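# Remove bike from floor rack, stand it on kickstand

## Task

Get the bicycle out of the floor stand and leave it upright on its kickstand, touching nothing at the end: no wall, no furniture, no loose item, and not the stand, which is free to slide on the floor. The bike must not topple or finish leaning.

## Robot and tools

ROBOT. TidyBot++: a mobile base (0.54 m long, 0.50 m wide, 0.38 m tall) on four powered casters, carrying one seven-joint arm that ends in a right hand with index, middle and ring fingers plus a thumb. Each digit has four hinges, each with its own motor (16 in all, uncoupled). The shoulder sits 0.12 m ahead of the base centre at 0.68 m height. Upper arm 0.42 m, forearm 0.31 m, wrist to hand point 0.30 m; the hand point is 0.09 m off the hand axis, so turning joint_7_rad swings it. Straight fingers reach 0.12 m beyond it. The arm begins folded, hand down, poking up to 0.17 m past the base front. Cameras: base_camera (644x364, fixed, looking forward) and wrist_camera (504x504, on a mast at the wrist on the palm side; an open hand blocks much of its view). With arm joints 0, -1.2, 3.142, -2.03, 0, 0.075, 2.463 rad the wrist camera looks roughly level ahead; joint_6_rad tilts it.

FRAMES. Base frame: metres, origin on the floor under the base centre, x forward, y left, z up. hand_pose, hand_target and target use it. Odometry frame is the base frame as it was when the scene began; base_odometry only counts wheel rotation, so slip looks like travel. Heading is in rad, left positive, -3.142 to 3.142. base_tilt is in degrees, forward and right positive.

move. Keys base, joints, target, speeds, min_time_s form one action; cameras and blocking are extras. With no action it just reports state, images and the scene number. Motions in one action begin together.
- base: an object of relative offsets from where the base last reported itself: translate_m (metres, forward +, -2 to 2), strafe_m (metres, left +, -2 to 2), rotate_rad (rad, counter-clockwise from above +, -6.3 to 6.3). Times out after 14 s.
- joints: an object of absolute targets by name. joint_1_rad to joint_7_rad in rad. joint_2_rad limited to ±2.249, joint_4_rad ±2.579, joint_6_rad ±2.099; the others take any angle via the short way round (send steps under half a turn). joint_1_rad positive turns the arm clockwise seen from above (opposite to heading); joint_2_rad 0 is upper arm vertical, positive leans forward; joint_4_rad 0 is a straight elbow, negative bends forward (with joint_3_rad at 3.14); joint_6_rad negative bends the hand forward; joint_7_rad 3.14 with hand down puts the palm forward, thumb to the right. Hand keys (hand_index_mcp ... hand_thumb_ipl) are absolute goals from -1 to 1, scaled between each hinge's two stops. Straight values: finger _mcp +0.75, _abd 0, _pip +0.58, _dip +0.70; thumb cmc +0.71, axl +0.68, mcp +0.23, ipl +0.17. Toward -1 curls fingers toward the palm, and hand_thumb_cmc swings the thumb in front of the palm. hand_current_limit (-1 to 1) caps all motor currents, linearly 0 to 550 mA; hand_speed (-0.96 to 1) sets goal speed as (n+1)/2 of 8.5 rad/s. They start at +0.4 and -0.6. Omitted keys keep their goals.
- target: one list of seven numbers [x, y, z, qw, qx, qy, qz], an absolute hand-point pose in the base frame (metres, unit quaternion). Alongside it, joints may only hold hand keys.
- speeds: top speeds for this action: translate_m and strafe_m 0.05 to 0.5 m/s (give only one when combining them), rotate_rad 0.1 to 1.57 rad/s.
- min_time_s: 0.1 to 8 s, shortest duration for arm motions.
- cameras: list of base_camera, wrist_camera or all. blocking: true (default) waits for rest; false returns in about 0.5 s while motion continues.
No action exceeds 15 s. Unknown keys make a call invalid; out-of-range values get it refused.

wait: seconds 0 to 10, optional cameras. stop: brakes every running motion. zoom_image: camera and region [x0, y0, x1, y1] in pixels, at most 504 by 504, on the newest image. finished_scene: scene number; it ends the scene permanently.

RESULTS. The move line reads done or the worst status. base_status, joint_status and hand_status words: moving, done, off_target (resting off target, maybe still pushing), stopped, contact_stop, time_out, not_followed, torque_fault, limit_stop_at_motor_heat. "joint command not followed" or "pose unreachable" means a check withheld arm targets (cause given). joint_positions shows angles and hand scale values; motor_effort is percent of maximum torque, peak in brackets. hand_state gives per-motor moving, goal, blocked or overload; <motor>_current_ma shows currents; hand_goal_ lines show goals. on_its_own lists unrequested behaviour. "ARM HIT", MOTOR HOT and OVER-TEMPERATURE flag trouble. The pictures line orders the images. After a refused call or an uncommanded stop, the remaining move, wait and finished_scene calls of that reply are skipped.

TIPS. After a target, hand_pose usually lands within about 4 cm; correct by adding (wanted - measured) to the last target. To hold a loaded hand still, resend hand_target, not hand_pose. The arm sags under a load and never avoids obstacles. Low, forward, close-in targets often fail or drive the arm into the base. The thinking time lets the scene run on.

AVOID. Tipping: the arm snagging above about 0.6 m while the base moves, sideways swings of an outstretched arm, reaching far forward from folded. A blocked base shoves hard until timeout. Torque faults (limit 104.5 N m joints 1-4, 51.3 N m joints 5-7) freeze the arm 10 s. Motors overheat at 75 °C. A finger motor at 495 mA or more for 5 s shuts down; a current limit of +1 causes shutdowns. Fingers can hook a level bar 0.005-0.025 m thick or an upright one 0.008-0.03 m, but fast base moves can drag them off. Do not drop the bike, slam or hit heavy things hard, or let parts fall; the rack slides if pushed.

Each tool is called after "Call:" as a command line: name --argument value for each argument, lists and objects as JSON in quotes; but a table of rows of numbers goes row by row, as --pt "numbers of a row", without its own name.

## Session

Call:
move

Scene clock: 0.00 s.
base_odometry: x=+0.000 y=+0.000 heading=+0.000
base_tilt: forward=-0.3 right=+0.0
base_status: not commanded
joint_positions: joint_1_rad=-0.047 joint_2_rad=-0.330 joint_3_rad=+3.155 joint_4_rad=-2.544 joint_5_rad=+0.012 joint_6_rad=-0.915 joint_7_rad=+3.161 hand_index_mcp=+0.752 hand_index_abd=+0.000 hand_index_pip=+0.577 hand_index_dip=+0.696 hand_middle_mcp=+0.753 hand_middle_abd=+0.000 hand_middle_pip=+0.577 hand_middle_dip=+0.696 hand_ring_mcp=+0.753 hand_ring_abd=+0.000 hand_ring_pip=+0.577 hand_ring_dip=+0.696 hand_thumb_cmc=+0.714 hand_thumb_axl=+0.677 hand_thumb_mcp=+0.223 hand_thumb_ipl=+0.168 hand_current_limit=+0.400 hand_speed=-0.600
joint_status: not commanded
hand_state: goal,goal,goal,goal,goal,goal,goal,goal,goal,goal,goal,goal,goal,goal,goal,goal
index_mcp_current_ma: -1
index_abd_current_ma: 0
index_pip_current_ma: 0
index_dip_current_ma: 0
middle_mcp_current_ma: -1
middle_abd_current_ma: 0
middle_pip_current_ma: 0
middle_dip_current_ma: 0
ring_mcp_current_ma: -1
ring_abd_current_ma: 0
ring_pip_current_ma: 0
ring_dip_current_ma: 0
thumb_cmc_current_ma: 0
thumb_axl_current_ma: 0
thumb_mcp_current_ma: -9
thumb_ipl_current_ma: 0
hand_goal_index_mcp: 0.754
hand_goal_index_abd: 0.000
hand_goal_index_pip: 0.576
hand_goal_index_dip: 0.696
hand_goal_middle_mcp: 0.754
hand_goal_middle_abd: 0.000
hand_goal_middle_pip: 0.576
hand_goal_middle_dip: 0.696
hand_goal_ring_mcp: 0.754
hand_goal_ring_abd: 0.000
hand_goal_ring_pip: 0.576
hand_goal_ring_dip: 0.696
hand_goal_thumb_cmc: 0.714
hand_goal_thumb_axl: 0.678
hand_goal_thumb_mcp: 0.226
hand_goal_thumb_ipl: 0.168
motor_effort: joint_1_rad=-1 joint_2_rad=-1 joint_3_rad=+1 joint_4_rad=+11 joint_5_rad=-1 joint_6_rad=+1 joint_7_rad=+0
hand_pose: x=+0.3244 y=-0.0145 z=+0.5912 quat_wxyz=(-0.006, -0.685, -0.729, -0.002) (m; base frame)
hand_target: x=+0.3244 y=-0.0145 z=+0.5912 quat_wxyz=(-0.006, -0.685, -0.729, -0.002) (m; base frame)
hand_status: not commanded
pictures: base_camera, wrist_camera
camera_calibration:
wrist_camera: T_world_to_cam=[[0.678073, -0.730774, 0.0786522, -0.255121], [-0.557058, -0.441157, 0.70361, -0.290009], [-0.479482, -0.520913, -0.70622, 0.693208], [0, 0, 0, 1]] pos_world=[0.343819, 0.0467262, 0.713676]

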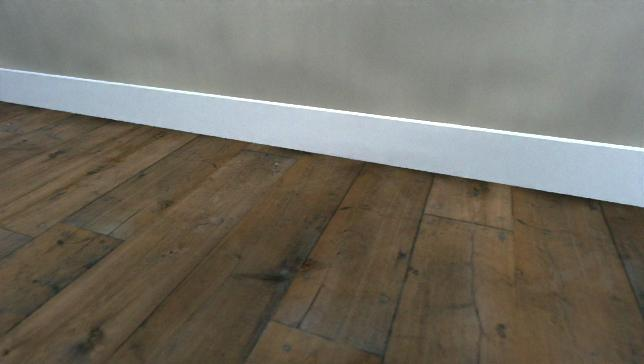

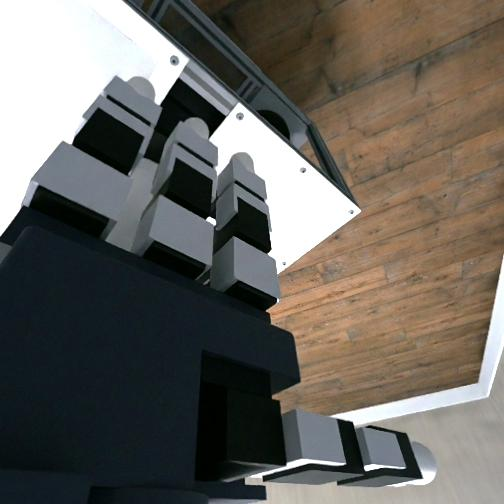

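Call:
move --joints '{"joint_1_rad": 0, "joint_2_rad": -1.2, "joint_3_rad": 3.142, "joint_4_rad": -2.03, "joint_5_rad": 0, "joint_6_rad": -0.3, "joint_7_rad": 2.463}' --base '{"rotate_rad": -1.2}' --cameras '["all"]'

Call:
move --base '{"rotate_rad": -1.2}' --cameras '["all"]'

Call:
move --base '{"rotate_rad": -1.2}' --cameras '["all"]'

Scene clock: 8.83 s.
move: done
base_odometry: x=+0.000 y=+0.000 heading=-1.200
base_tilt: forward=-0.3 right=+0.0
base_status: done
joint_positions: joint_1_rad=-0.024 joint_2_rad=-1.189 joint_3_rad=+3.155 joint_4_rad=-2.061 joint_5_rad=+0.012 joint_6_rad=-0.378 joint_7_rad=+2.546 hand_index_mcp=+0.761 hand_index_abd=+0.000 hand_index_pip=+0.577 hand_index_dip=+0.696 hand_middle_mcp=+0.759 hand_middle_abd=+0.000 hand_middle_pip=+0.577 hand_middle_dip=+0.696 hand_ring_mcp=+0.760 hand_ring_abd=+0.000 hand_ring_pip=+0.577 hand_ring_dip=+0.696 hand_thumb_cmc=+0.718 hand_thumb_axl=+0.677 hand_thumb_mcp=+0.225 hand_thumb_ipl=+0.168 hand_current_limit=+0.400 hand_speed=-0.600
joint_status: all done
hand_state: goal,goal,goal,goal,goal,goal,goal,goal,goal,goal,goal,goal,goal,goal,goal,goal
index_mcp_current_ma: 19
index_abd_current_ma: 0
index_pip_current_ma: 1
index_dip_current_ma: 0
middle_mcp_current_ma: 15
middle_abd_current_ma: 0
middle_pip_current_ma: 1
middle_dip_current_ma: 0
ring_mcp_current_ma: 18
ring_abd_current_ma: 0
ring_pip_current_ma: 1
ring_dip_current_ma: 0
thumb_cmc_current_ma: 12
thumb_axl_current_ma: -2
thumb_mcp_current_ma: -2
thumb_ipl_current_ma: -1
hand_goal_index_mcp: 0.754
hand_goal_index_abd: 0.000
hand_goal_index_pip: 0.576
hand_goal_index_dip: 0.696
hand_goal_middle_mcp: 0.754
hand_goal_middle_abd: 0.000
hand_goal_middle_pip: 0.576
hand_goal_middle_dip: 0.696
hand_goal_ring_mcp: 0.754
hand_goal_ring_abd: 0.000
hand_goal_ring_pip: 0.576
hand_goal_ring_dip: 0.696
hand_goal_thumb_cmc: 0.714
hand_goal_thumb_axl: 0.678
hand_goal_thumb_mcp: 0.226
hand_goal_thumb_ipl: 0.168
motor_effort: joint_1_rad=-1(2) joint_2_rad=+15(16) joint_3_rad=+1(2) joint_4_rad=+15(18) joint_5_rad=-1(2) joint_6_rad=+9(9) joint_7_rad=+1(1)
hand_pose: x=+0.2380 y=-0.0697 z=+1.1906 quat_wxyz=(-0.375, -0.516, -0.276, -0.719) (m; base frame)
hand_target: x=+0.2093 y=-0.0699 z=+1.2220 quat_wxyz=(-0.364, -0.483, -0.231, -0.762) (m; base frame)
hand_status: not commanded
pictures: base_camera, wrist_camera
camera_calibration:
wrist_camera: T_world_to_cam=[[-0.0801452, -0.994811, 0.0626665, -0.10284], [-0.449311, -0.0200646, -0.89315, 1.12057], [0.889773, -0.0997385, -0.445371, 0.439161], [0, 0, 0, 1]] pos_world=[0.104486, -0.0360216, 1.20287]

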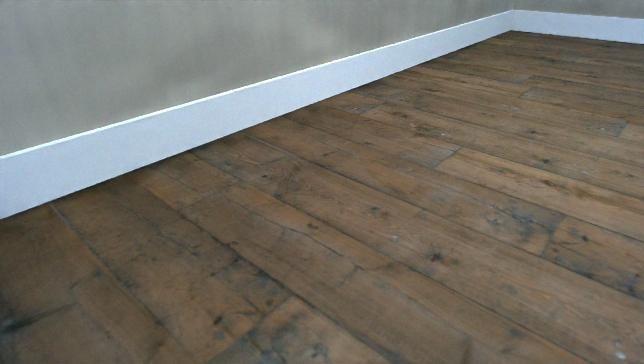

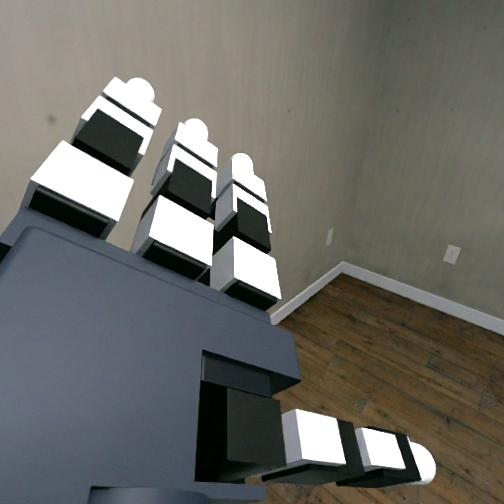

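Scene clock: 10.87 s.
move: done
base_odometry: x=+0.000 y=+0.000 heading=-2.400
base_tilt: forward=-0.3 right=+0.0
base_status: done
joint_positions: joint_1_rad=-0.021 joint_2_rad=-1.189 joint_3_rad=+3.155 joint_4_rad=-2.061 joint_5_rad=+0.012 joint_6_rad=-0.377 joint_7_rad=+2.545 hand_index_mcp=+0.761 hand_index_abd=+0.000 hand_index_pip=+0.577 hand_index_dip=+0.696 hand_middle_mcp=+0.760 hand_middle_abd=+0.000 hand_middle_pip=+0.577 hand_middle_dip=+0.696 hand_ring_mcp=+0.761 hand_ring_abd=+0.000 hand_ring_pip=+0.577 hand_ring_dip=+0.696 hand_thumb_cmc=+0.719 hand_thumb_axl=+0.677 hand_thumb_mcp=+0.225 hand_thumb_ipl=+0.168 hand_current_limit=+0.400 hand_speed=-0.600
joint_status: not commanded
hand_state: goal,goal,goal,goal,goal,goal,goal,goal,goal,goal,goal,goal,goal,goal,goal,goal
index_mcp_current_ma: 21
index_abd_current_ma: 0
index_pip_current_ma: 1
index_dip_current_ma: 0
middle_mcp_current_ma: 16
middle_abd_current_ma: 0
middle_pip_current_ma: 1
middle_dip_current_ma: 0
ring_mcp_current_ma: 20
ring_abd_current_ma: 0
ring_pip_current_ma: 1
ring_dip_current_ma: 0
thumb_cmc_current_ma: 12
thumb_axl_current_ma: -2
thumb_mcp_current_ma: -2
thumb_ipl_current_ma: -1
hand_goal_index_mcp: 0.754
hand_goal_index_abd: 0.000
hand_goal_index_pip: 0.576
hand_goal_index_dip: 0.696
hand_goal_middle_mcp: 0.754
hand_goal_middle_abd: 0.000
hand_goal_middle_pip: 0.576
hand_goal_middle_dip: 0.696
hand_goal_ring_mcp: 0.754
hand_goal_ring_abd: 0.000
hand_goal_ring_pip: 0.576
hand_goal_ring_dip: 0.696
hand_goal_thumb_cmc: 0.714
hand_goal_thumb_axl: 0.678
hand_goal_thumb_mcp: 0.226
hand_goal_thumb_ipl: 0.168
motor_effort: joint_1_rad=-1(1) joint_2_rad=+15(16) joint_3_rad=+1(2) joint_4_rad=+15(16) joint_5_rad=-1(1) joint_6_rad=+9(9) joint_7_rad=+1(1)
hand_pose: x=+0.2377 y=-0.0702 z=+1.1907 quat_wxyz=(-0.376, -0.516, -0.275, -0.719) (m; base frame)
hand_target: x=+0.2093 y=-0.0699 z=+1.2220 quat_wxyz=(-0.364, -0.483, -0.231, -0.762) (m; base frame)
hand_status: not commanded
pictures: base_camera, wrist_camera
camera_calibration:
wrist_camera: T_world_to_cam=[[-0.0834035, -0.994611, 0.0615812, -0.101308], [-0.448758, -0.0176888, -0.893478, 1.12097], [0.889753, -0.102154, -0.444865, 0.438692], [0, 0, 0, 1]] pos_world=[0.10427, -0.0361187, 1.20296]

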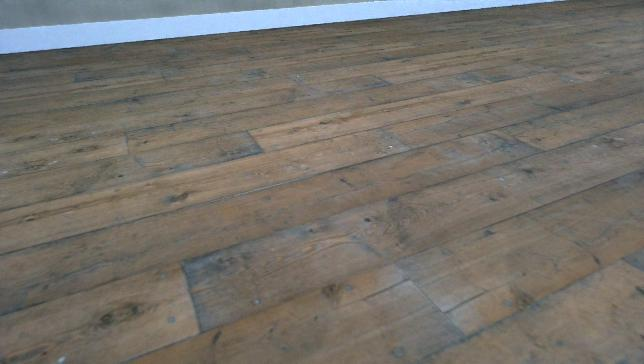

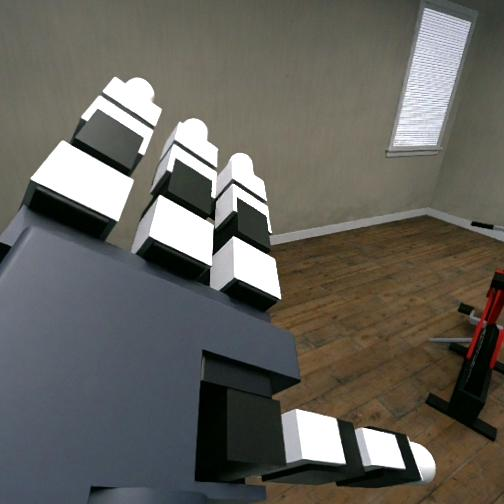

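Scene clock: 12.90 s.
move: done
base_odometry: x=+0.000 y=+0.000 heading=+2.683
base_tilt: forward=-0.3 right=+0.0
base_status: done
joint_positions: joint_1_rad=-0.019 joint_2_rad=-1.189 joint_3_rad=+3.155 joint_4_rad=-2.061 joint_5_rad=+0.012 joint_6_rad=-0.377 joint_7_rad=+2.545 hand_index_mcp=+0.761 hand_index_abd=+0.000 hand_index_pip=+0.577 hand_index_dip=+0.696 hand_middle_mcp=+0.760 hand_middle_abd=+0.000 hand_middle_pip=+0.577 hand_middle_dip=+0.696 hand_ring_mcp=+0.761 hand_ring_abd=+0.000 hand_ring_pip=+0.577 hand_ring_dip=+0.696 hand_thumb_cmc=+0.719 hand_thumb_axl=+0.677 hand_thumb_mcp=+0.225 hand_thumb_ipl=+0.168 hand_current_limit=+0.400 hand_speed=-0.600
joint_status: not commanded
hand_state: goal,goal,goal,goal,goal,goal,goal,goal,goal,goal,goal,goal,goal,goal,goal,goal
index_mcp_current_ma: 22
index_abd_current_ma: 0
index_pip_current_ma: 1
index_dip_current_ma: 0
middle_mcp_current_ma: 16
middle_abd_current_ma: 0
middle_pip_current_ma: 1
middle_dip_current_ma: 0
ring_mcp_current_ma: 20
ring_abd_current_ma: 0
ring_pip_current_ma: 1
ring_dip_current_ma: 0
thumb_cmc_current_ma: 12
thumb_axl_current_ma: -2
thumb_mcp_current_ma: -2
thumb_ipl_current_ma: -1
hand_goal_index_mcp: 0.754
hand_goal_index_abd: 0.000
hand_goal_index_pip: 0.576
hand_goal_index_dip: 0.696
hand_goal_middle_mcp: 0.754
hand_goal_middle_abd: 0.000
hand_goal_middle_pip: 0.576
hand_goal_middle_dip: 0.696
hand_goal_ring_mcp: 0.754
hand_goal_ring_abd: 0.000
hand_goal_ring_pip: 0.576
hand_goal_ring_dip: 0.696
hand_goal_thumb_cmc: 0.714
hand_goal_thumb_axl: 0.678
hand_goal_thumb_mcp: 0.226
hand_goal_thumb_ipl: 0.168
motor_effort: joint_1_rad=-1(1) joint_2_rad=+15(15) joint_3_rad=+2(2) joint_4_rad=+15(16) joint_5_rad=-1(1) joint_6_rad=+9(9) joint_7_rad=+0(1)
hand_pose: x=+0.2376 y=-0.0704 z=+1.1907 quat_wxyz=(-0.377, -0.516, -0.274, -0.718) (m; base frame)
hand_target: x=+0.2093 y=-0.0699 z=+1.2220 quat_wxyz=(-0.364, -0.483, -0.231, -0.762) (m; base frame)
hand_status: not commanded
pictures: base_camera, wrist_camera
camera_calibration:
wrist_camera: T_world_to_cam=[[-0.0850162, -0.99448, 0.0615014, -0.101048], [-0.448675, -0.0169023, -0.893535, 1.12101], [0.889642, -0.103559, -0.444761, 0.438624], [0, 0, 0, 1]] pos_world=[0.104161, -0.0361189, 1.20296]

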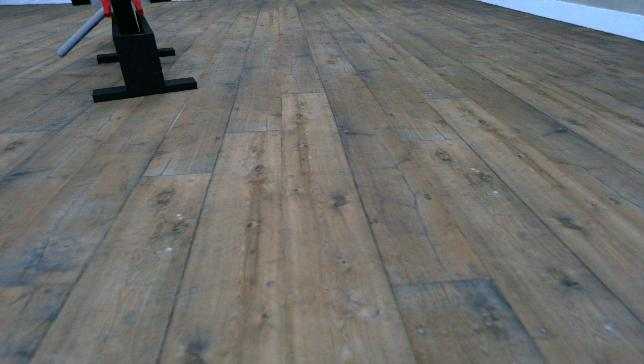

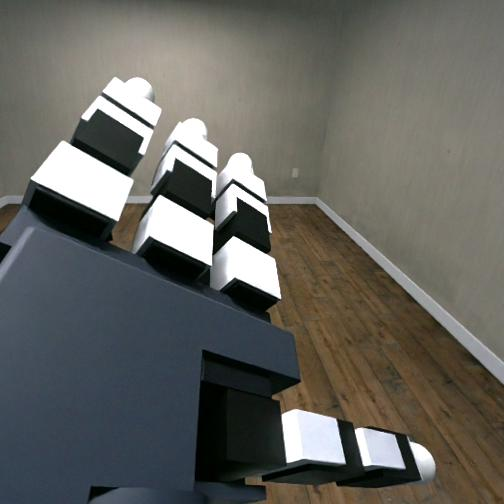

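Call:
move --base '{"rotate_rad": 0.5}' --joints '{"joint_1_rad": -0.6}' --cameras '["all"]'

Call:
zoom_image --camera "wrist_camera" --region '[260, 150, 504, 430]'

Call:
zoom_image --camera "base_camera" --region '[150, 0, 500, 200]'

Scene clock: 22.43 s.
move: done
base_odometry: x=+0.000 y=+0.000 heading=-3.100
base_tilt: forward=-0.3 right=+0.0
base_status: done
joint_positions: joint_1_rad=-0.574 joint_2_rad=-1.189 joint_3_rad=+3.155 joint_4_rad=-2.061 joint_5_rad=+0.012 joint_6_rad=-0.377 joint_7_rad=+2.545 hand_index_mcp=+0.761 hand_index_abd=+0.000 hand_index_pip=+0.577 hand_index_dip=+0.696 hand_middle_mcp=+0.760 hand_middle_abd=+0.000 hand_middle_pip=+0.577 hand_middle_dip=+0.696 hand_ring_mcp=+0.761 hand_ring_abd=+0.000 hand_ring_pip=+0.577 hand_ring_dip=+0.696 hand_thumb_cmc=+0.719 hand_thumb_axl=+0.677 hand_thumb_mcp=+0.225 hand_thumb_ipl=+0.168 hand_current_limit=+0.400 hand_speed=-0.600
joint_status: all done
hand_state: goal,goal,goal,goal,goal,goal,goal,goal,goal,goal,goal,goal,goal,goal,goal,goal
index_mcp_current_ma: 22
index_abd_current_ma: 0
index_pip_current_ma: 1
index_dip_current_ma: 0
middle_mcp_current_ma: 16
middle_abd_current_ma: 0
middle_pip_current_ma: 1
middle_dip_current_ma: 0
ring_mcp_current_ma: 20
ring_abd_current_ma: 0
ring_pip_current_ma: 1
ring_dip_current_ma: 0
thumb_cmc_current_ma: 12
thumb_axl_current_ma: -2
thumb_mcp_current_ma: -2
thumb_ipl_current_ma: -1
hand_goal_index_mcp: 0.754
hand_goal_index_abd: 0.000
hand_goal_index_pip: 0.576
hand_goal_index_dip: 0.696
hand_goal_middle_mcp: 0.754
hand_goal_middle_abd: 0.000
hand_goal_middle_pip: 0.576
hand_goal_middle_dip: 0.696
hand_goal_ring_mcp: 0.754
hand_goal_ring_abd: 0.000
hand_goal_ring_pip: 0.576
hand_goal_ring_dip: 0.696
hand_goal_thumb_cmc: 0.714
hand_goal_thumb_axl: 0.678
hand_goal_thumb_mcp: 0.226
hand_goal_thumb_ipl: 0.168
motor_effort: joint_1_rad=+0(2) joint_2_rad=+15(16) joint_3_rad=+1(2) joint_4_rad=+15(16) joint_5_rad=-1(1) joint_6_rad=+9(9) joint_7_rad=+0(1)
hand_pose: x=+0.2568 y=+0.0027 z=+1.1908 quat_wxyz=(-0.165, -0.421, -0.405, -0.794) (m; base frame)
hand_target: x=+0.2330 y=-0.0067 z=+1.2220 quat_wxyz=(-0.123, -0.393, -0.363, -0.836) (m; base frame)
hand_status: not commanded
pictures: base_camera, wrist_camera
camera_calibration:
wrist_camera: T_world_to_cam=[[0.451992, -0.889906, 0.0614064, -0.164801], [-0.372243, -0.250729, -0.893628, 1.112], [0.810641, 0.381054, -0.444588, 0.447898], [0, 0, 0, 1]] pos_world=[0.125337, -0.0385215, 1.20296]

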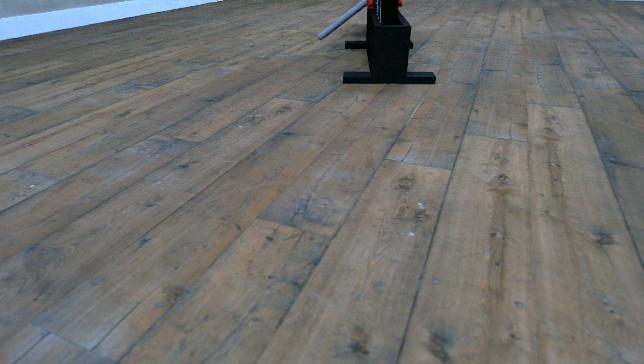

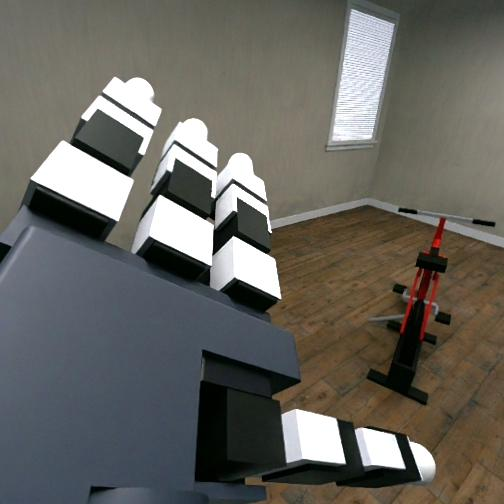

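Scaled by 1.800 from the camera's 504x504 image, which has a finer 720x720 frame.

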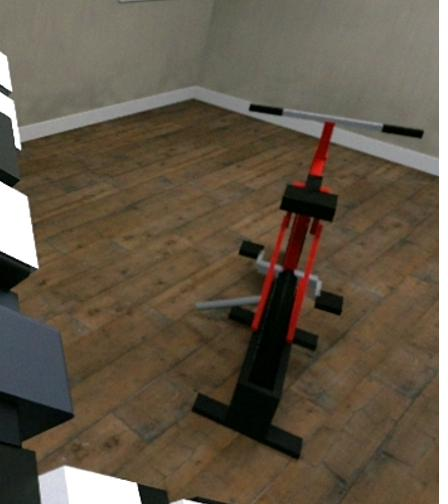

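Scaled by 1.440.

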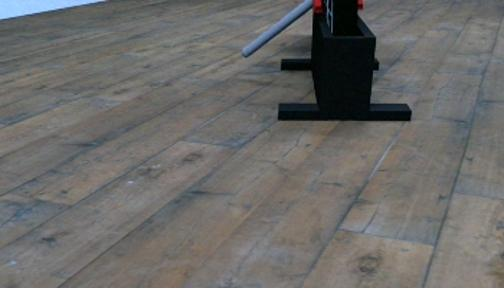

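Call:
move --base '{"translate_m": 1.95, "strafe_m": -1.35}' --cameras '["base_camera"]'

Call:
move --base '{"rotate_rad": 1.42}' --joints '{"joint_1_rad": -0.3}' --cameras '["all"]'

Scene clock: 120.67 s.
move: done
base_odometry: x=-2.004 y=+1.269 heading=-3.100
base_tilt: forward=-0.3 right=+0.0
base_status: done
joint_positions: joint_1_rad=-0.581 joint_2_rad=-1.189 joint_3_rad=+3.152 joint_4_rad=-2.061 joint_5_rad=+0.012 joint_6_rad=-0.375 joint_7_rad=+2.545 hand_index_mcp=+0.761 hand_index_abd=+0.000 hand_index_pip=+0.577 hand_index_dip=+0.696 hand_middle_mcp=+0.760 hand_middle_abd=+0.000 hand_middle_pip=+0.577 hand_middle_dip=+0.696 hand_ring_mcp=+0.761 hand_ring_abd=+0.000 hand_ring_pip=+0.577 hand_ring_dip=+0.696 hand_thumb_cmc=+0.719 hand_thumb_axl=+0.677 hand_thumb_mcp=+0.225 hand_thumb_ipl=+0.168 hand_current_limit=+0.400 hand_speed=-0.600
joint_status: not commanded
hand_state: goal,goal,goal,goal,goal,goal,goal,goal,goal,goal,goal,goal,goal,goal,goal,goal
index_mcp_current_ma: 22
index_abd_current_ma: 0
index_pip_current_ma: 1
index_dip_current_ma: 0
middle_mcp_current_ma: 17
middle_abd_current_ma: 0
middle_pip_current_ma: 1
middle_dip_current_ma: 0
ring_mcp_current_ma: 21
ring_abd_current_ma: 0
ring_pip_current_ma: 1
ring_dip_current_ma: 0
thumb_cmc_current_ma: 12
thumb_axl_current_ma: -2
thumb_mcp_current_ma: -2
thumb_ipl_current_ma: -1
hand_goal_index_mcp: 0.754
hand_goal_index_abd: 0.000
hand_goal_index_pip: 0.576
hand_goal_index_dip: 0.696
hand_goal_middle_mcp: 0.754
hand_goal_middle_abd: 0.000
hand_goal_middle_pip: 0.576
hand_goal_middle_dip: 0.696
hand_goal_ring_mcp: 0.754
hand_goal_ring_abd: 0.000
hand_goal_ring_pip: 0.576
hand_goal_ring_dip: 0.696
hand_goal_thumb_cmc: 0.714
hand_goal_thumb_axl: 0.678
hand_goal_thumb_mcp: 0.226
hand_goal_thumb_ipl: 0.168
motor_effort: joint_1_rad=-1(2) joint_2_rad=+15(16) joint_3_rad=+1(3) joint_4_rad=+15(16) joint_5_rad=+0(1) joint_6_rad=+9(9) joint_7_rad=+1(1)
hand_pose: x=+0.2559 y=+0.0045 z=+1.1914 quat_wxyz=(-0.163, -0.419, -0.407, -0.795) (m; base frame)
hand_target: x=+0.2330 y=-0.0067 z=+1.2220 quat_wxyz=(-0.123, -0.393, -0.363, -0.836) (m; base frame)
hand_status: not commanded
pictures: base_camera

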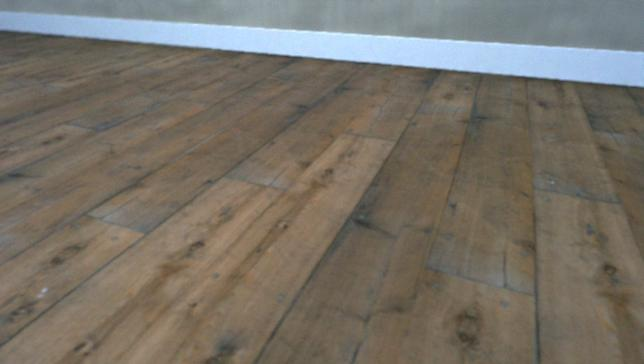

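Scene clock: 122.87 s.
move: done
base_odometry: x=-2.004 y=+1.269 heading=-1.680
base_tilt: forward=-0.3 right=+0.0
base_status: done
joint_positions: joint_1_rad=-0.325 joint_2_rad=-1.189 joint_3_rad=+3.152 joint_4_rad=-2.061 joint_5_rad=+0.012 joint_6_rad=-0.375 joint_7_rad=+2.545 hand_index_mcp=+0.761 hand_index_abd=+0.000 hand_index_pip=+0.577 hand_index_dip=+0.696 hand_middle_mcp=+0.760 hand_middle_abd=+0.000 hand_middle_pip=+0.577 hand_middle_dip=+0.696 hand_ring_mcp=+0.761 hand_ring_abd=+0.000 hand_ring_pip=+0.577 hand_ring_dip=+0.696 hand_thumb_cmc=+0.719 hand_thumb_axl=+0.677 hand_thumb_mcp=+0.225 hand_thumb_ipl=+0.168 hand_current_limit=+0.400 hand_speed=-0.600
joint_status: all done
hand_state: goal,goal,goal,goal,goal,goal,goal,goal,goal,goal,goal,goal,goal,goal,goal,goal
index_mcp_current_ma: 22
index_abd_current_ma: 0
index_pip_current_ma: 1
index_dip_current_ma: 0
middle_mcp_current_ma: 17
middle_abd_current_ma: 0
middle_pip_current_ma: 1
middle_dip_current_ma: 0
ring_mcp_current_ma: 21
ring_abd_current_ma: 0
ring_pip_current_ma: 1
ring_dip_current_ma: 0
thumb_cmc_current_ma: 12
thumb_axl_current_ma: -2
thumb_mcp_current_ma: -2
thumb_ipl_current_ma: -1
hand_goal_index_mcp: 0.754
hand_goal_index_abd: 0.000
hand_goal_index_pip: 0.576
hand_goal_index_dip: 0.696
hand_goal_middle_mcp: 0.754
hand_goal_middle_abd: 0.000
hand_goal_middle_pip: 0.576
hand_goal_middle_dip: 0.696
hand_goal_ring_mcp: 0.754
hand_goal_ring_abd: 0.000
hand_goal_ring_pip: 0.576
hand_goal_ring_dip: 0.696
hand_goal_thumb_cmc: 0.714
hand_goal_thumb_axl: 0.678
hand_goal_thumb_mcp: 0.226
hand_goal_thumb_ipl: 0.168
motor_effort: joint_1_rad=+0(3) joint_2_rad=+15(15) joint_3_rad=+0(2) joint_4_rad=+15(16) joint_5_rad=+0(1) joint_6_rad=+9(9) joint_7_rad=+0(1)
hand_pose: x=+0.2526 y=-0.0303 z=+1.1914 quat_wxyz=(-0.263, -0.467, -0.350, -0.768) (m; base frame)
hand_target: x=+0.2259 y=-0.0401 z=+1.2220 quat_wxyz=(-0.246, -0.443, -0.300, -0.808) (m; base frame)
hand_status: not commanded
pictures: base_camera, wrist_camera
camera_calibration:
wrist_camera: T_world_to_cam=[[0.2194, -0.973585, 0.0632117, -0.138285], [-0.420251, -0.152779, -0.894454, 1.11884], [0.880485, 0.169678, -0.442669, 0.437764], [0, 0, 0, 1]] pos_world=[0.115087, -0.0379767, 1.20327]

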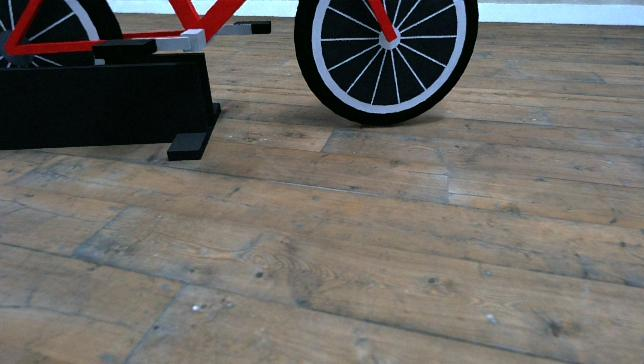

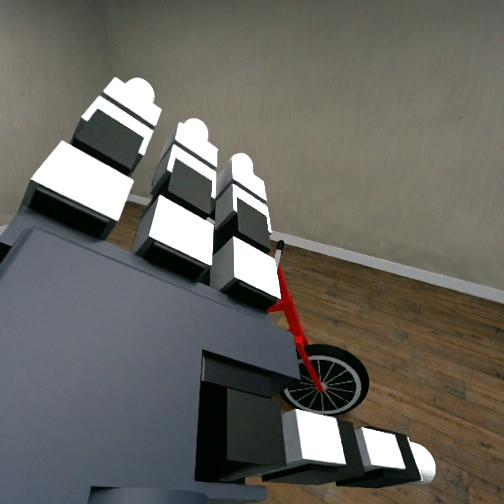

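Call:
zoom_image --camera "base_camera" --region '[80, 20, 290, 170]'

Scaled by 2.400.

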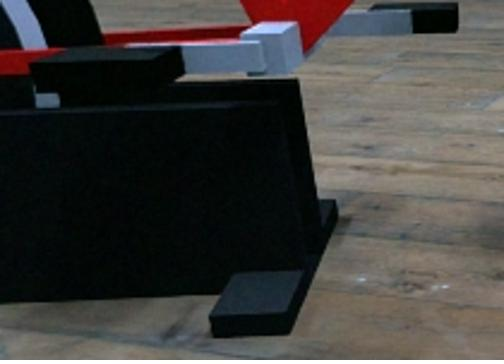

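Call:
move --joints '{"joint_1_rad": 0, "joint_2_rad": 0.095, "joint_3_rad": 3.142, "joint_4_rad": -1.454, "joint_5_rad": 0, "joint_6_rad": -1.593, "joint_7_rad": 1.571, "hand_thumb_cmc": 0.6}' --base '{"translate_m": 0.2, "strafe_m": 0.186}' --speeds '{"translate_m": 0.2}' --cameras '["all"]'

Scene clock: 221.10 s.
move: done
base_odometry: x=-1.841 y=+1.050 heading=-1.680
base_tilt: forward=-0.3 right=+0.0
base_status: done
joint_positions: joint_1_rad=-0.027 joint_2_rad=+0.079 joint_3_rad=+3.152 joint_4_rad=-1.490 joint_5_rad=+0.012 joint_6_rad=-1.533 joint_7_rad=+1.654 hand_index_mcp=+0.756 hand_index_abd=+0.000 hand_index_pip=+0.577 hand_index_dip=+0.696 hand_middle_mcp=+0.755 hand_middle_abd=+0.000 hand_middle_pip=+0.577 hand_middle_dip=+0.696 hand_ring_mcp=+0.755 hand_ring_abd=+0.000 hand_ring_pip=+0.577 hand_ring_dip=+0.696 hand_thumb_cmc=+0.603 hand_thumb_axl=+0.677 hand_thumb_mcp=+0.223 hand_thumb_ipl=+0.168 hand_current_limit=+0.400 hand_speed=-0.600
joint_status: all done
hand_state: goal,goal,goal,goal,goal,goal,goal,goal,goal,goal,goal,goal,goal,goal,goal,goal
index_mcp_current_ma: 4
index_abd_current_ma: 0
index_pip_current_ma: 1
index_dip_current_ma: 0
middle_mcp_current_ma: 3
middle_abd_current_ma: 0
middle_pip_current_ma: 1
middle_dip_current_ma: 0
ring_mcp_current_ma: 3
ring_abd_current_ma: 0
ring_pip_current_ma: 1
ring_dip_current_ma: 0
thumb_cmc_current_ma: 7
thumb_axl_current_ma: -2
thumb_mcp_current_ma: -8
thumb_ipl_current_ma: -1
hand_goal_index_mcp: 0.754
hand_goal_index_abd: 0.000
hand_goal_index_pip: 0.576
hand_goal_index_dip: 0.696
hand_goal_middle_mcp: 0.754
hand_goal_middle_abd: 0.000
hand_goal_middle_pip: 0.576
hand_goal_middle_dip: 0.696
hand_goal_ring_mcp: 0.754
hand_goal_ring_abd: 0.000
hand_goal_ring_pip: 0.576
hand_goal_ring_dip: 0.696
hand_goal_thumb_cmc: 0.600
hand_goal_thumb_axl: 0.678
hand_goal_thumb_mcp: 0.226
hand_goal_thumb_ipl: 0.168
motor_effort: joint_1_rad=-1(2) joint_2_rad=-17(19) joint_3_rad=+0(2) joint_4_rad=+14(17) joint_5_rad=+0(2) joint_6_rad=+1(9) joint_7_rad=+0(2)
hand_pose: x=+0.4644 y=-0.0831 z=+0.8011 quat_wxyz=(-0.007, -0.999, -0.050, -0.019) (m; base frame)
hand_target: x=+0.4504 y=-0.0838 z=+0.8061 quat_wxyz=(+0.000, -1.000, +0.000, +0.000) (m; base frame)
hand_status: not commanded
pictures: base_camera, wrist_camera
camera_calibration:
wrist_camera: T_world_to_cam=[[-0.706681, -0.705952, 0.0472737, 0.253621], [-0.493314, 0.539515, 0.682324, -0.321032], [-0.507192, 0.458864, -0.72952, 0.985746], [0, 0, 0, 1]] pos_world=[0.520822, -0.100078, 0.926179]

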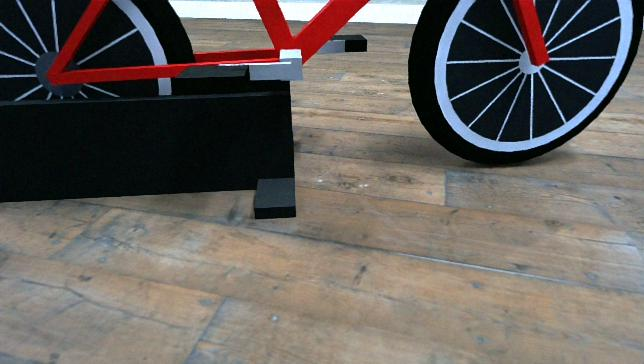

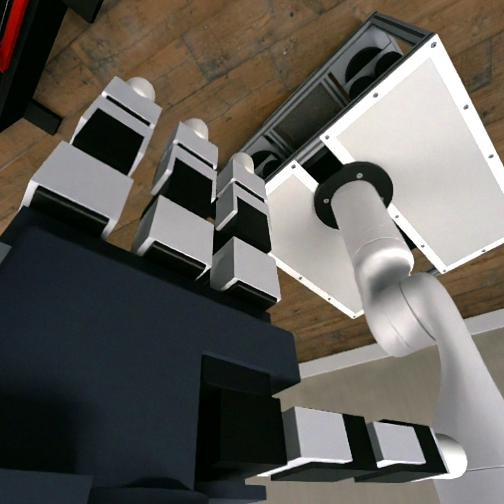

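Call:
move --base '{"translate_m": 0.24}' --speeds '{"translate_m": 0.15}' --cameras '["all"]'

Scene clock: 233.77 s.
move: done
base_odometry: x=-1.867 y=+0.811 heading=-1.680
base_tilt: forward=-0.3 right=+0.0
base_status: done
joint_positions: joint_1_rad=-0.027 joint_2_rad=+0.085 joint_3_rad=+3.152 joint_4_rad=-1.488 joint_5_rad=+0.012 joint_6_rad=-1.539 joint_7_rad=+1.653 hand_index_mcp=+0.756 hand_index_abd=+0.000 hand_index_pip=+0.577 hand_index_dip=+0.696 hand_middle_mcp=+0.755 hand_middle_abd=+0.000 hand_middle_pip=+0.577 hand_middle_dip=+0.696 hand_ring_mcp=+0.755 hand_ring_abd=+0.000 hand_ring_pip=+0.577 hand_ring_dip=+0.696 hand_thumb_cmc=+0.603 hand_thumb_axl=+0.677 hand_thumb_mcp=+0.223 hand_thumb_ipl=+0.168 hand_current_limit=+0.400 hand_speed=-0.600
joint_status: not commanded
hand_state: goal,goal,goal,goal,goal,goal,goal,goal,goal,goal,goal,goal,goal,goal,goal,goal
index_mcp_current_ma: 4
index_abd_current_ma: 0
index_pip_current_ma: 1
index_dip_current_ma: 0
middle_mcp_current_ma: 3
middle_abd_current_ma: 0
middle_pip_current_ma: 1
middle_dip_current_ma: 0
ring_mcp_current_ma: 3
ring_abd_current_ma: 0
ring_pip_current_ma: 1
ring_dip_current_ma: 0
thumb_cmc_current_ma: 6
thumb_axl_current_ma: -2
thumb_mcp_current_ma: -9
thumb_ipl_current_ma: -1
hand_goal_index_mcp: 0.754
hand_goal_index_abd: 0.000
hand_goal_index_pip: 0.576
hand_goal_index_dip: 0.696
hand_goal_middle_mcp: 0.754
hand_goal_middle_abd: 0.000
hand_goal_middle_pip: 0.576
hand_goal_middle_dip: 0.696
hand_goal_ring_mcp: 0.754
hand_goal_ring_abd: 0.000
hand_goal_ring_pip: 0.576
hand_goal_ring_dip: 0.696
hand_goal_thumb_cmc: 0.600
hand_goal_thumb_axl: 0.678
hand_goal_thumb_mcp: 0.226
hand_goal_thumb_ipl: 0.168
motor_effort: joint_1_rad=+0(1) joint_2_rad=-17(19) joint_3_rad=+0(1) joint_4_rad=+14(15) joint_5_rad=+0(1) joint_6_rad=+1(2) joint_7_rad=+1(1)
hand_pose: x=+0.4638 y=-0.0833 z=+0.7997 quat_wxyz=(-0.007, -0.999, -0.050, -0.014) (m; base frame)
hand_target: x=+0.4504 y=-0.0838 z=+0.8061 quat_wxyz=(+0.000, -1.000, +0.000, +0.000) (m; base frame)
hand_status: not commanded
pictures: base_camera, wrist_camera
camera_calibration:
wrist_camera: T_world_to_cam=[[-0.707286, -0.704801, 0.0547941, 0.247493], [-0.485273, 0.540422, 0.687353, -0.327893], [-0.514059, 0.459565, -0.724253, 0.98354], [0, 0, 0, 1]] pos_world=[0.521528, -0.100367, 0.92415]

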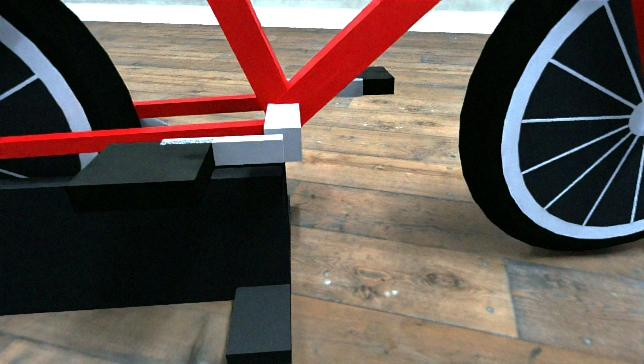

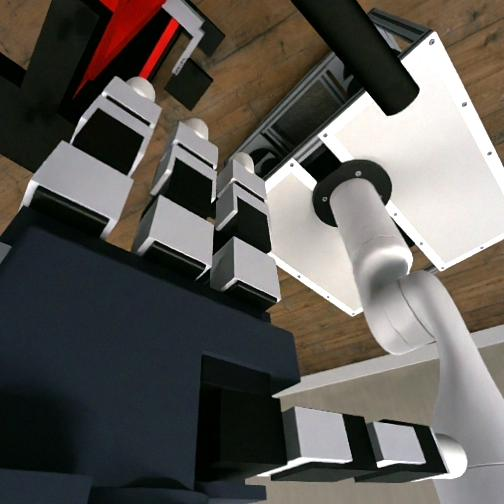

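Call:
move --base '{"strafe_m": -0.03}' --joints '{"joint_2_rad": 0.272, "joint_4_rad": -1.996, "joint_6_rad": -0.874}' --min_time_s 2 --cameras '["all"]'

Scene clock: 254.07 s.
move: done
base_odometry: x=-1.897 y=+0.814 heading=-1.680
base_tilt: forward=-0.3 right=+0.0
base_status: done
joint_positions: joint_1_rad=-0.017 joint_2_rad=+0.252 joint_3_rad=+3.152 joint_4_rad=-1.965 joint_5_rad=+0.012 joint_6_rad=-0.935 joint_7_rad=+1.653 hand_index_mcp=+0.755 hand_index_abd=+0.000 hand_index_pip=+0.577 hand_index_dip=+0.696 hand_middle_mcp=+0.755 hand_middle_abd=+0.000 hand_middle_pip=+0.577 hand_middle_dip=+0.696 hand_ring_mcp=+0.755 hand_ring_abd=+0.000 hand_ring_pip=+0.577 hand_ring_dip=+0.696 hand_thumb_cmc=+0.602 hand_thumb_axl=+0.677 hand_thumb_mcp=+0.223 hand_thumb_ipl=+0.168 hand_current_limit=+0.400 hand_speed=-0.600
joint_status: all done
hand_state: goal,goal,goal,goal,goal,goal,goal,goal,goal,goal,goal,goal,goal,goal,goal,goal
index_mcp_current_ma: 2
index_abd_current_ma: 0
index_pip_current_ma: 1
index_dip_current_ma: 0
middle_mcp_current_ma: 1
middle_abd_current_ma: 0
middle_pip_current_ma: 1
middle_dip_current_ma: 0
ring_mcp_current_ma: 2
ring_abd_current_ma: 0
ring_pip_current_ma: 1
ring_dip_current_ma: 0
thumb_cmc_current_ma: 5
thumb_axl_current_ma: -2
thumb_mcp_current_ma: -9
thumb_ipl_current_ma: -1
hand_goal_index_mcp: 0.754
hand_goal_index_abd: 0.000
hand_goal_index_pip: 0.576
hand_goal_index_dip: 0.696
hand_goal_middle_mcp: 0.754
hand_goal_middle_abd: 0.000
hand_goal_middle_pip: 0.576
hand_goal_middle_dip: 0.696
hand_goal_ring_mcp: 0.754
hand_goal_ring_abd: 0.000
hand_goal_ring_pip: 0.576
hand_goal_ring_dip: 0.696
hand_goal_thumb_cmc: 0.600
hand_goal_thumb_axl: 0.678
hand_goal_thumb_mcp: 0.226
hand_goal_thumb_ipl: 0.168
motor_effort: joint_1_rad=-1(2) joint_2_rad=-19(21) joint_3_rad=+0(2) joint_4_rad=+11(16) joint_5_rad=+0(1) joint_6_rad=+1(2) joint_7_rad=+0(1)
hand_pose: x=+0.4576 y=-0.0861 z=+0.5996 quat_wxyz=(-0.006, -0.999, -0.049, +0.005) (m; base frame)
hand_target: x=+0.4502 y=-0.0838 z=+0.5838 quat_wxyz=(+0.000, -1.000, +0.000, +0.000) (m; base frame)
hand_status: not commanded
pictures: base_camera, wrist_camera
camera_calibration:
wrist_camera: T_world_to_cam=[[-0.706036, -0.703358, 0.0824666, 0.235041], [-0.456684, 0.541207, 0.70607, -0.216094], [-0.541252, 0.460849, -0.703324, 0.836765], [0, 0, 0, 1]] pos_world=[0.520161, -0.103353, 0.721712]

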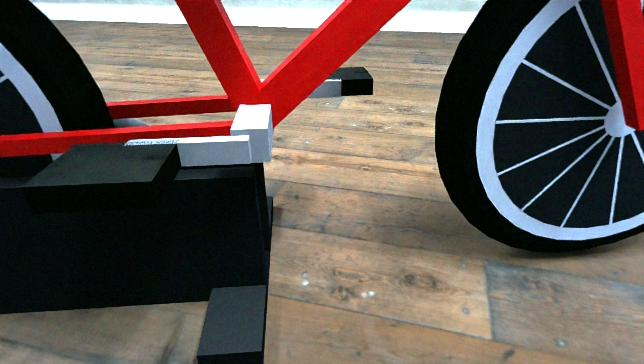

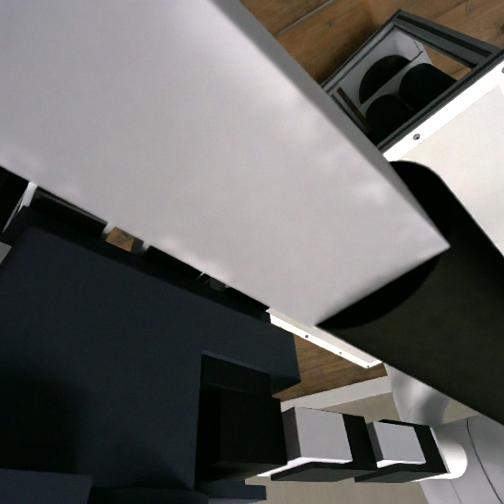

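Call:
move --joints '{"joint_2_rad": 0.211, "joint_4_rad": -1.924, "joint_6_rad": -1.007}' --min_time_s 1.5

Call:
move --base '{"strafe_m": -0.045}' --speeds '{"strafe_m": 0.05}' --cameras '["all"]'

Scene clock: 275.20 s.
move: done
base_odometry: x=-1.897 y=+0.814 heading=-1.680
base_tilt: forward=-0.3 right=+0.0
base_status: not commanded
joint_positions: joint_1_rad=-0.017 joint_2_rad=+0.222 joint_3_rad=+3.152 joint_4_rad=-1.956 joint_5_rad=+0.012 joint_6_rad=-0.952 joint_7_rad=+1.653 hand_index_mcp=+0.755 hand_index_abd=+0.000 hand_index_pip=+0.577 hand_index_dip=+0.696 hand_middle_mcp=+0.755 hand_middle_abd=+0.000 hand_middle_pip=+0.577 hand_middle_dip=+0.696 hand_ring_mcp=+0.755 hand_ring_abd=+0.000 hand_ring_pip=+0.577 hand_ring_dip=+0.696 hand_thumb_cmc=+0.602 hand_thumb_axl=+0.677 hand_thumb_mcp=+0.223 hand_thumb_ipl=+0.168 hand_current_limit=+0.400 hand_speed=-0.600
joint_status: all done
hand_state: goal,goal,goal,goal,goal,goal,goal,goal,goal,goal,goal,goal,goal,goal,goal,goal
index_mcp_current_ma: 2
index_abd_current_ma: 0
index_pip_current_ma: 1
index_dip_current_ma: 0
middle_mcp_current_ma: 1
middle_abd_current_ma: 0
middle_pip_current_ma: 1
middle_dip_current_ma: 0
ring_mcp_current_ma: 2
ring_abd_current_ma: 0
ring_pip_current_ma: 1
ring_dip_current_ma: 0
thumb_cmc_current_ma: 5
thumb_axl_current_ma: -2
thumb_mcp_current_ma: -9
thumb_ipl_current_ma: -1
hand_goal_index_mcp: 0.754
hand_goal_index_abd: 0.000
hand_goal_index_pip: 0.576
hand_goal_index_dip: 0.696
hand_goal_middle_mcp: 0.754
hand_goal_middle_abd: 0.000
hand_goal_middle_pip: 0.576
hand_goal_middle_dip: 0.696
hand_goal_ring_mcp: 0.754
hand_goal_ring_abd: 0.000
hand_goal_ring_pip: 0.576
hand_goal_ring_dip: 0.696
hand_goal_thumb_cmc: 0.600
hand_goal_thumb_axl: 0.678
hand_goal_thumb_mcp: 0.226
hand_goal_thumb_ipl: 0.168
motor_effort: joint_1_rad=-1(1) joint_2_rad=-19(20) joint_3_rad=+1(1) joint_4_rad=+11(12) joint_5_rad=+0(1) joint_6_rad=+1(2) joint_7_rad=+0(1)
hand_pose: x=+0.4589 y=-0.0861 z=+0.6121 quat_wxyz=(-0.006, -0.999, -0.048, -0.005) (m; base frame)
hand_target: x=+0.4499 y=-0.0838 z=+0.6237 quat_wxyz=(+0.000, -1.000, +0.000, +0.000) (m; base frame)
hand_status: not commanded
pictures: none

Scene clock: 276.60 s.
move: done
base_odometry: x=-1.942 y=+0.819 heading=-1.680
base_tilt: forward=-0.3 right=+0.0
base_status: done
joint_positions: joint_1_rad=-0.016 joint_2_rad=+0.222 joint_3_rad=+3.152 joint_4_rad=-1.956 joint_5_rad=+0.012 joint_6_rad=-0.952 joint_7_rad=+1.653 hand_index_mcp=+0.755 hand_index_abd=+0.000 hand_index_pip=+0.577 hand_index_dip=+0.696 hand_middle_mcp=+0.755 hand_middle_abd=+0.000 hand_middle_pip=+0.577 hand_middle_dip=+0.696 hand_ring_mcp=+0.755 hand_ring_abd=+0.000 hand_ring_pip=+0.577 hand_ring_dip=+0.696 hand_thumb_cmc=+0.602 hand_thumb_axl=+0.677 hand_thumb_mcp=+0.223 hand_thumb_ipl=+0.168 hand_current_limit=+0.400 hand_speed=-0.600
joint_status: not commanded
hand_state: goal,goal,goal,goal,goal,goal,goal,goal,goal,goal,goal,goal,goal,goal,goal,goal
index_mcp_current_ma: 2
index_abd_current_ma: 0
index_pip_current_ma: 1
index_dip_current_ma: 0
middle_mcp_current_ma: 1
middle_abd_current_ma: 0
middle_pip_current_ma: 1
middle_dip_current_ma: 0
ring_mcp_current_ma: 1
ring_abd_current_ma: 0
ring_pip_current_ma: 1
ring_dip_current_ma: 0
thumb_cmc_current_ma: 5
thumb_axl_current_ma: -2
thumb_mcp_current_ma: -9
thumb_ipl_current_ma: -1
hand_goal_index_mcp: 0.754
hand_goal_index_abd: 0.000
hand_goal_index_pip: 0.576
hand_goal_index_dip: 0.696
hand_goal_middle_mcp: 0.754
hand_goal_middle_abd: 0.000
hand_goal_middle_pip: 0.576
hand_goal_middle_dip: 0.696
hand_goal_ring_mcp: 0.754
hand_goal_ring_abd: 0.000
hand_goal_ring_pip: 0.576
hand_goal_ring_dip: 0.696
hand_goal_thumb_cmc: 0.600
hand_goal_thumb_axl: 0.678
hand_goal_thumb_mcp: 0.226
hand_goal_thumb_ipl: 0.168
motor_effort: joint_1_rad=-1(2) joint_2_rad=-19(20) joint_3_rad=+0(2) joint_4_rad=+11(12) joint_5_rad=+0(1) joint_6_rad=+1(1) joint_7_rad=+0(1)
hand_pose: x=+0.4589 y=-0.0863 z=+0.6122 quat_wxyz=(-0.006, -0.999, -0.048, -0.005) (m; base frame)
hand_target: x=+0.4499 y=-0.0838 z=+0.6237 quat_wxyz=(+0.000, -1.000, +0.000, +0.000) (m; base frame)
hand_status: not commanded
pictures: base_camera, wrist_camera
camera_calibration:
wrist_camera: T_world_to_cam=[[-0.708201, -0.702825, 0.0669887, 0.245244], [-0.471405, 0.541368, 0.696202, -0.211525], [-0.525574, 0.461472, -0.714713, 0.846259], [0, 0, 0, 1]] pos_world=[0.51874, -0.103648, 0.735668]

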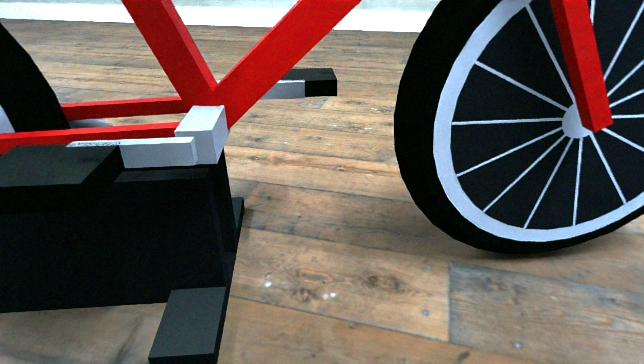

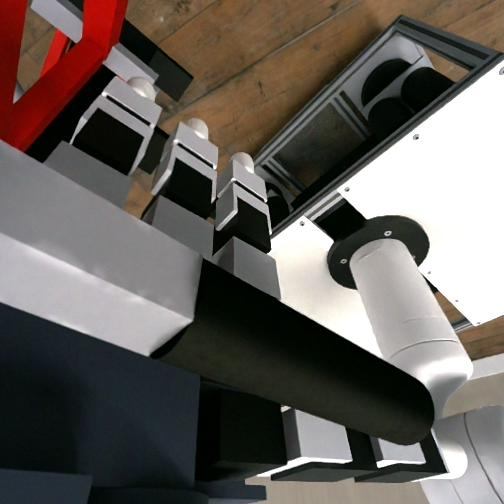

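Call:
move --joints '{"joint_2_rad": 0.16, "joint_4_rad": -1.85, "joint_6_rad": -1.13}' --min_time_s 1.5 --cameras '["wrist_camera"]'

Call:
zoom_image --camera "base_camera" --region '[120, 80, 330, 364]'

Scene clock: 292.87 s.
move: done
base_odometry: x=-1.942 y=+0.819 heading=-1.680
base_tilt: forward=-0.3 right=+0.0
base_status: not commanded
joint_positions: joint_1_rad=-0.016 joint_2_rad=+0.172 joint_3_rad=+3.152 joint_4_rad=-1.884 joint_5_rad=+0.012 joint_6_rad=-1.071 joint_7_rad=+1.653 hand_index_mcp=+0.755 hand_index_abd=+0.000 hand_index_pip=+0.577 hand_index_dip=+0.696 hand_middle_mcp=+0.755 hand_middle_abd=+0.000 hand_middle_pip=+0.577 hand_middle_dip=+0.696 hand_ring_mcp=+0.755 hand_ring_abd=+0.000 hand_ring_pip=+0.577 hand_ring_dip=+0.696 hand_thumb_cmc=+0.602 hand_thumb_axl=+0.677 hand_thumb_mcp=+0.223 hand_thumb_ipl=+0.168 hand_current_limit=+0.400 hand_speed=-0.600
joint_status: all done
hand_state: goal,goal,goal,goal,goal,goal,goal,goal,goal,goal,goal,goal,goal,goal,goal,goal
index_mcp_current_ma: 2
index_abd_current_ma: 0
index_pip_current_ma: 1
index_dip_current_ma: 0
middle_mcp_current_ma: 1
middle_abd_current_ma: 0
middle_pip_current_ma: 1
middle_dip_current_ma: 0
ring_mcp_current_ma: 1
ring_abd_current_ma: 0
ring_pip_current_ma: 1
ring_dip_current_ma: 0
thumb_cmc_current_ma: 5
thumb_axl_current_ma: -2
thumb_mcp_current_ma: -9
thumb_ipl_current_ma: -1
hand_goal_index_mcp: 0.754
hand_goal_index_abd: 0.000
hand_goal_index_pip: 0.576
hand_goal_index_dip: 0.696
hand_goal_middle_mcp: 0.754
hand_goal_middle_abd: 0.000
hand_goal_middle_pip: 0.576
hand_goal_middle_dip: 0.696
hand_goal_ring_mcp: 0.754
hand_goal_ring_abd: 0.000
hand_goal_ring_pip: 0.576
hand_goal_ring_dip: 0.696
hand_goal_thumb_cmc: 0.600
hand_goal_thumb_axl: 0.678
hand_goal_thumb_mcp: 0.226
hand_goal_thumb_ipl: 0.168
motor_effort: joint_1_rad=-1(1) joint_2_rad=-18(20) joint_3_rad=+0(1) joint_4_rad=+12(13) joint_5_rad=+0(1) joint_6_rad=+1(2) joint_7_rad=+1(1)
hand_pose: x=+0.4590 y=-0.0864 z=+0.6493 quat_wxyz=(-0.007, -0.999, -0.047, -0.007) (m; base frame)
hand_target: x=+0.4483 y=-0.0838 z=+0.6620 quat_wxyz=(+0.000, -1.000, +0.000, -0.001) (m; base frame)
hand_status: not commanded
pictures: wrist_camera
camera_calibration:
wrist_camera: T_world_to_cam=[[-0.709427, -0.701833, 0.0643706, 0.24516], [-0.47334, 0.542141, 0.694286, -0.234951], [-0.52217, 0.462076, -0.716815, 0.87275], [0, 0, 0, 1]] pos_world=[0.518435, -0.103839, 0.772942]

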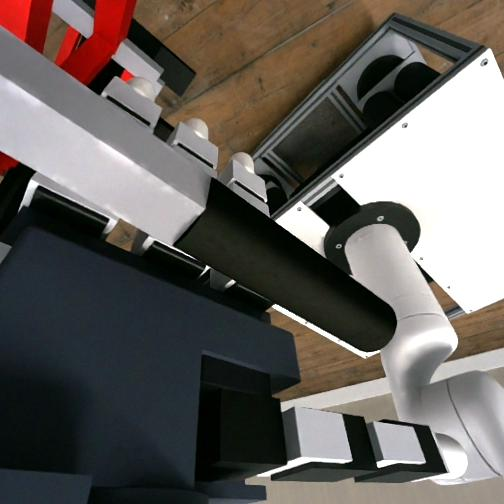

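This scene's latest camera images include none from base_camera. They are from: wrist_camera. base_camera's image comes with the result of a call that names it in "cameras".

Call:
move --joints '{"joint_7_rad": 1.49}' --base '{"strafe_m": -0.008}' --speeds '{"strafe_m": 0.05}' --cameras '["all"]'

Call:
zoom_image --camera "base_camera" --region '[100, 80, 330, 364]'

Scene clock: 301.00 s.
move: done
base_odometry: x=-1.950 y=+0.820 heading=-1.680
base_tilt: forward=-0.3 right=+0.0
base_status: done
joint_positions: joint_1_rad=-0.014 joint_2_rad=+0.171 joint_3_rad=+3.151 joint_4_rad=-1.884 joint_5_rad=+0.012 joint_6_rad=-1.072 joint_7_rad=+1.558 hand_index_mcp=+0.755 hand_index_abd=+0.000 hand_index_pip=+0.577 hand_index_dip=+0.696 hand_middle_mcp=+0.754 hand_middle_abd=+0.000 hand_middle_pip=+0.577 hand_middle_dip=+0.696 hand_ring_mcp=+0.754 hand_ring_abd=+0.000 hand_ring_pip=+0.577 hand_ring_dip=+0.696 hand_thumb_cmc=+0.602 hand_thumb_axl=+0.677 hand_thumb_mcp=+0.223 hand_thumb_ipl=+0.168 hand_current_limit=+0.400 hand_speed=-0.600
joint_status: all done
hand_state: goal,goal,goal,goal,goal,goal,goal,goal,goal,goal,goal,goal,goal,goal,goal,goal
index_mcp_current_ma: 2
index_abd_current_ma: 0
index_pip_current_ma: 1
index_dip_current_ma: 0
middle_mcp_current_ma: 1
middle_abd_current_ma: 0
middle_pip_current_ma: 1
middle_dip_current_ma: 0
ring_mcp_current_ma: 1
ring_abd_current_ma: 0
ring_pip_current_ma: 1
ring_dip_current_ma: 0
thumb_cmc_current_ma: 5
thumb_axl_current_ma: -2
thumb_mcp_current_ma: -9
thumb_ipl_current_ma: -1
hand_goal_index_mcp: 0.754
hand_goal_index_abd: 0.000
hand_goal_index_pip: 0.576
hand_goal_index_dip: 0.696
hand_goal_middle_mcp: 0.754
hand_goal_middle_abd: 0.000
hand_goal_middle_pip: 0.576
hand_goal_middle_dip: 0.696
hand_goal_ring_mcp: 0.754
hand_goal_ring_abd: 0.000
hand_goal_ring_pip: 0.576
hand_goal_ring_dip: 0.696
hand_goal_thumb_cmc: 0.600
hand_goal_thumb_axl: 0.678
hand_goal_thumb_mcp: 0.226
hand_goal_thumb_ipl: 0.168
motor_effort: joint_1_rad=+0(2) joint_2_rad=-18(19) joint_3_rad=+1(2) joint_4_rad=+12(13) joint_5_rad=+0(1) joint_6_rad=+1(1) joint_7_rad=+0(1)
hand_pose: x=+0.4503 y=-0.0854 z=+0.6492 quat_wxyz=(-0.006, -1.000, +0.001, -0.007) (m; base frame)
hand_target: x=+0.4415 y=-0.0817 z=+0.6620 quat_wxyz=(+0.000, -0.999, +0.041, -0.001) (m; base frame)
hand_status: not commanded
pictures: base_camera, wrist_camera
camera_calibration:
wrist_camera: T_world_to_cam=[[-0.774579, -0.629319, 0.0631343, 0.276044], [-0.418459, 0.584765, 0.69494, -0.261081], [-0.474258, 0.511867, -0.71629, 0.849978], [0, 0, 0, 1]] pos_world=[0.507675, -0.108685, 0.772839]

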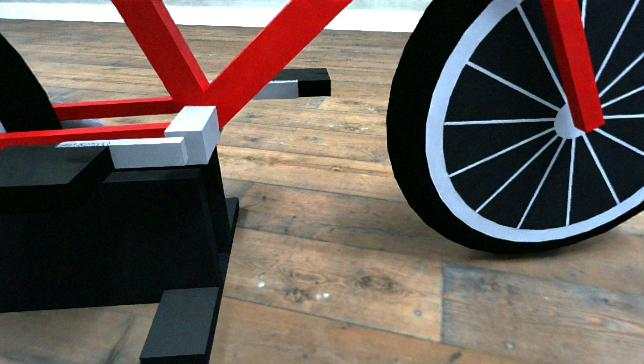

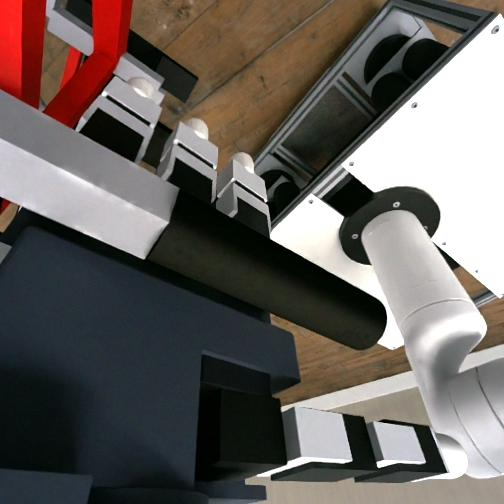

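Scaled by 1.775.

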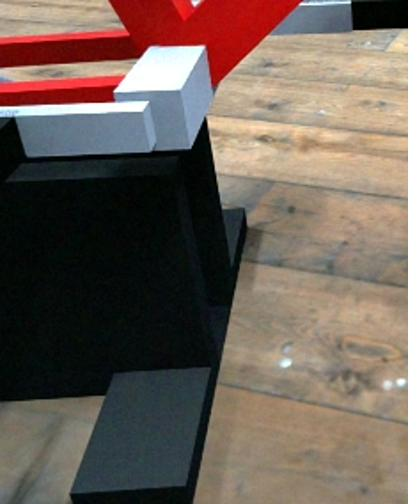

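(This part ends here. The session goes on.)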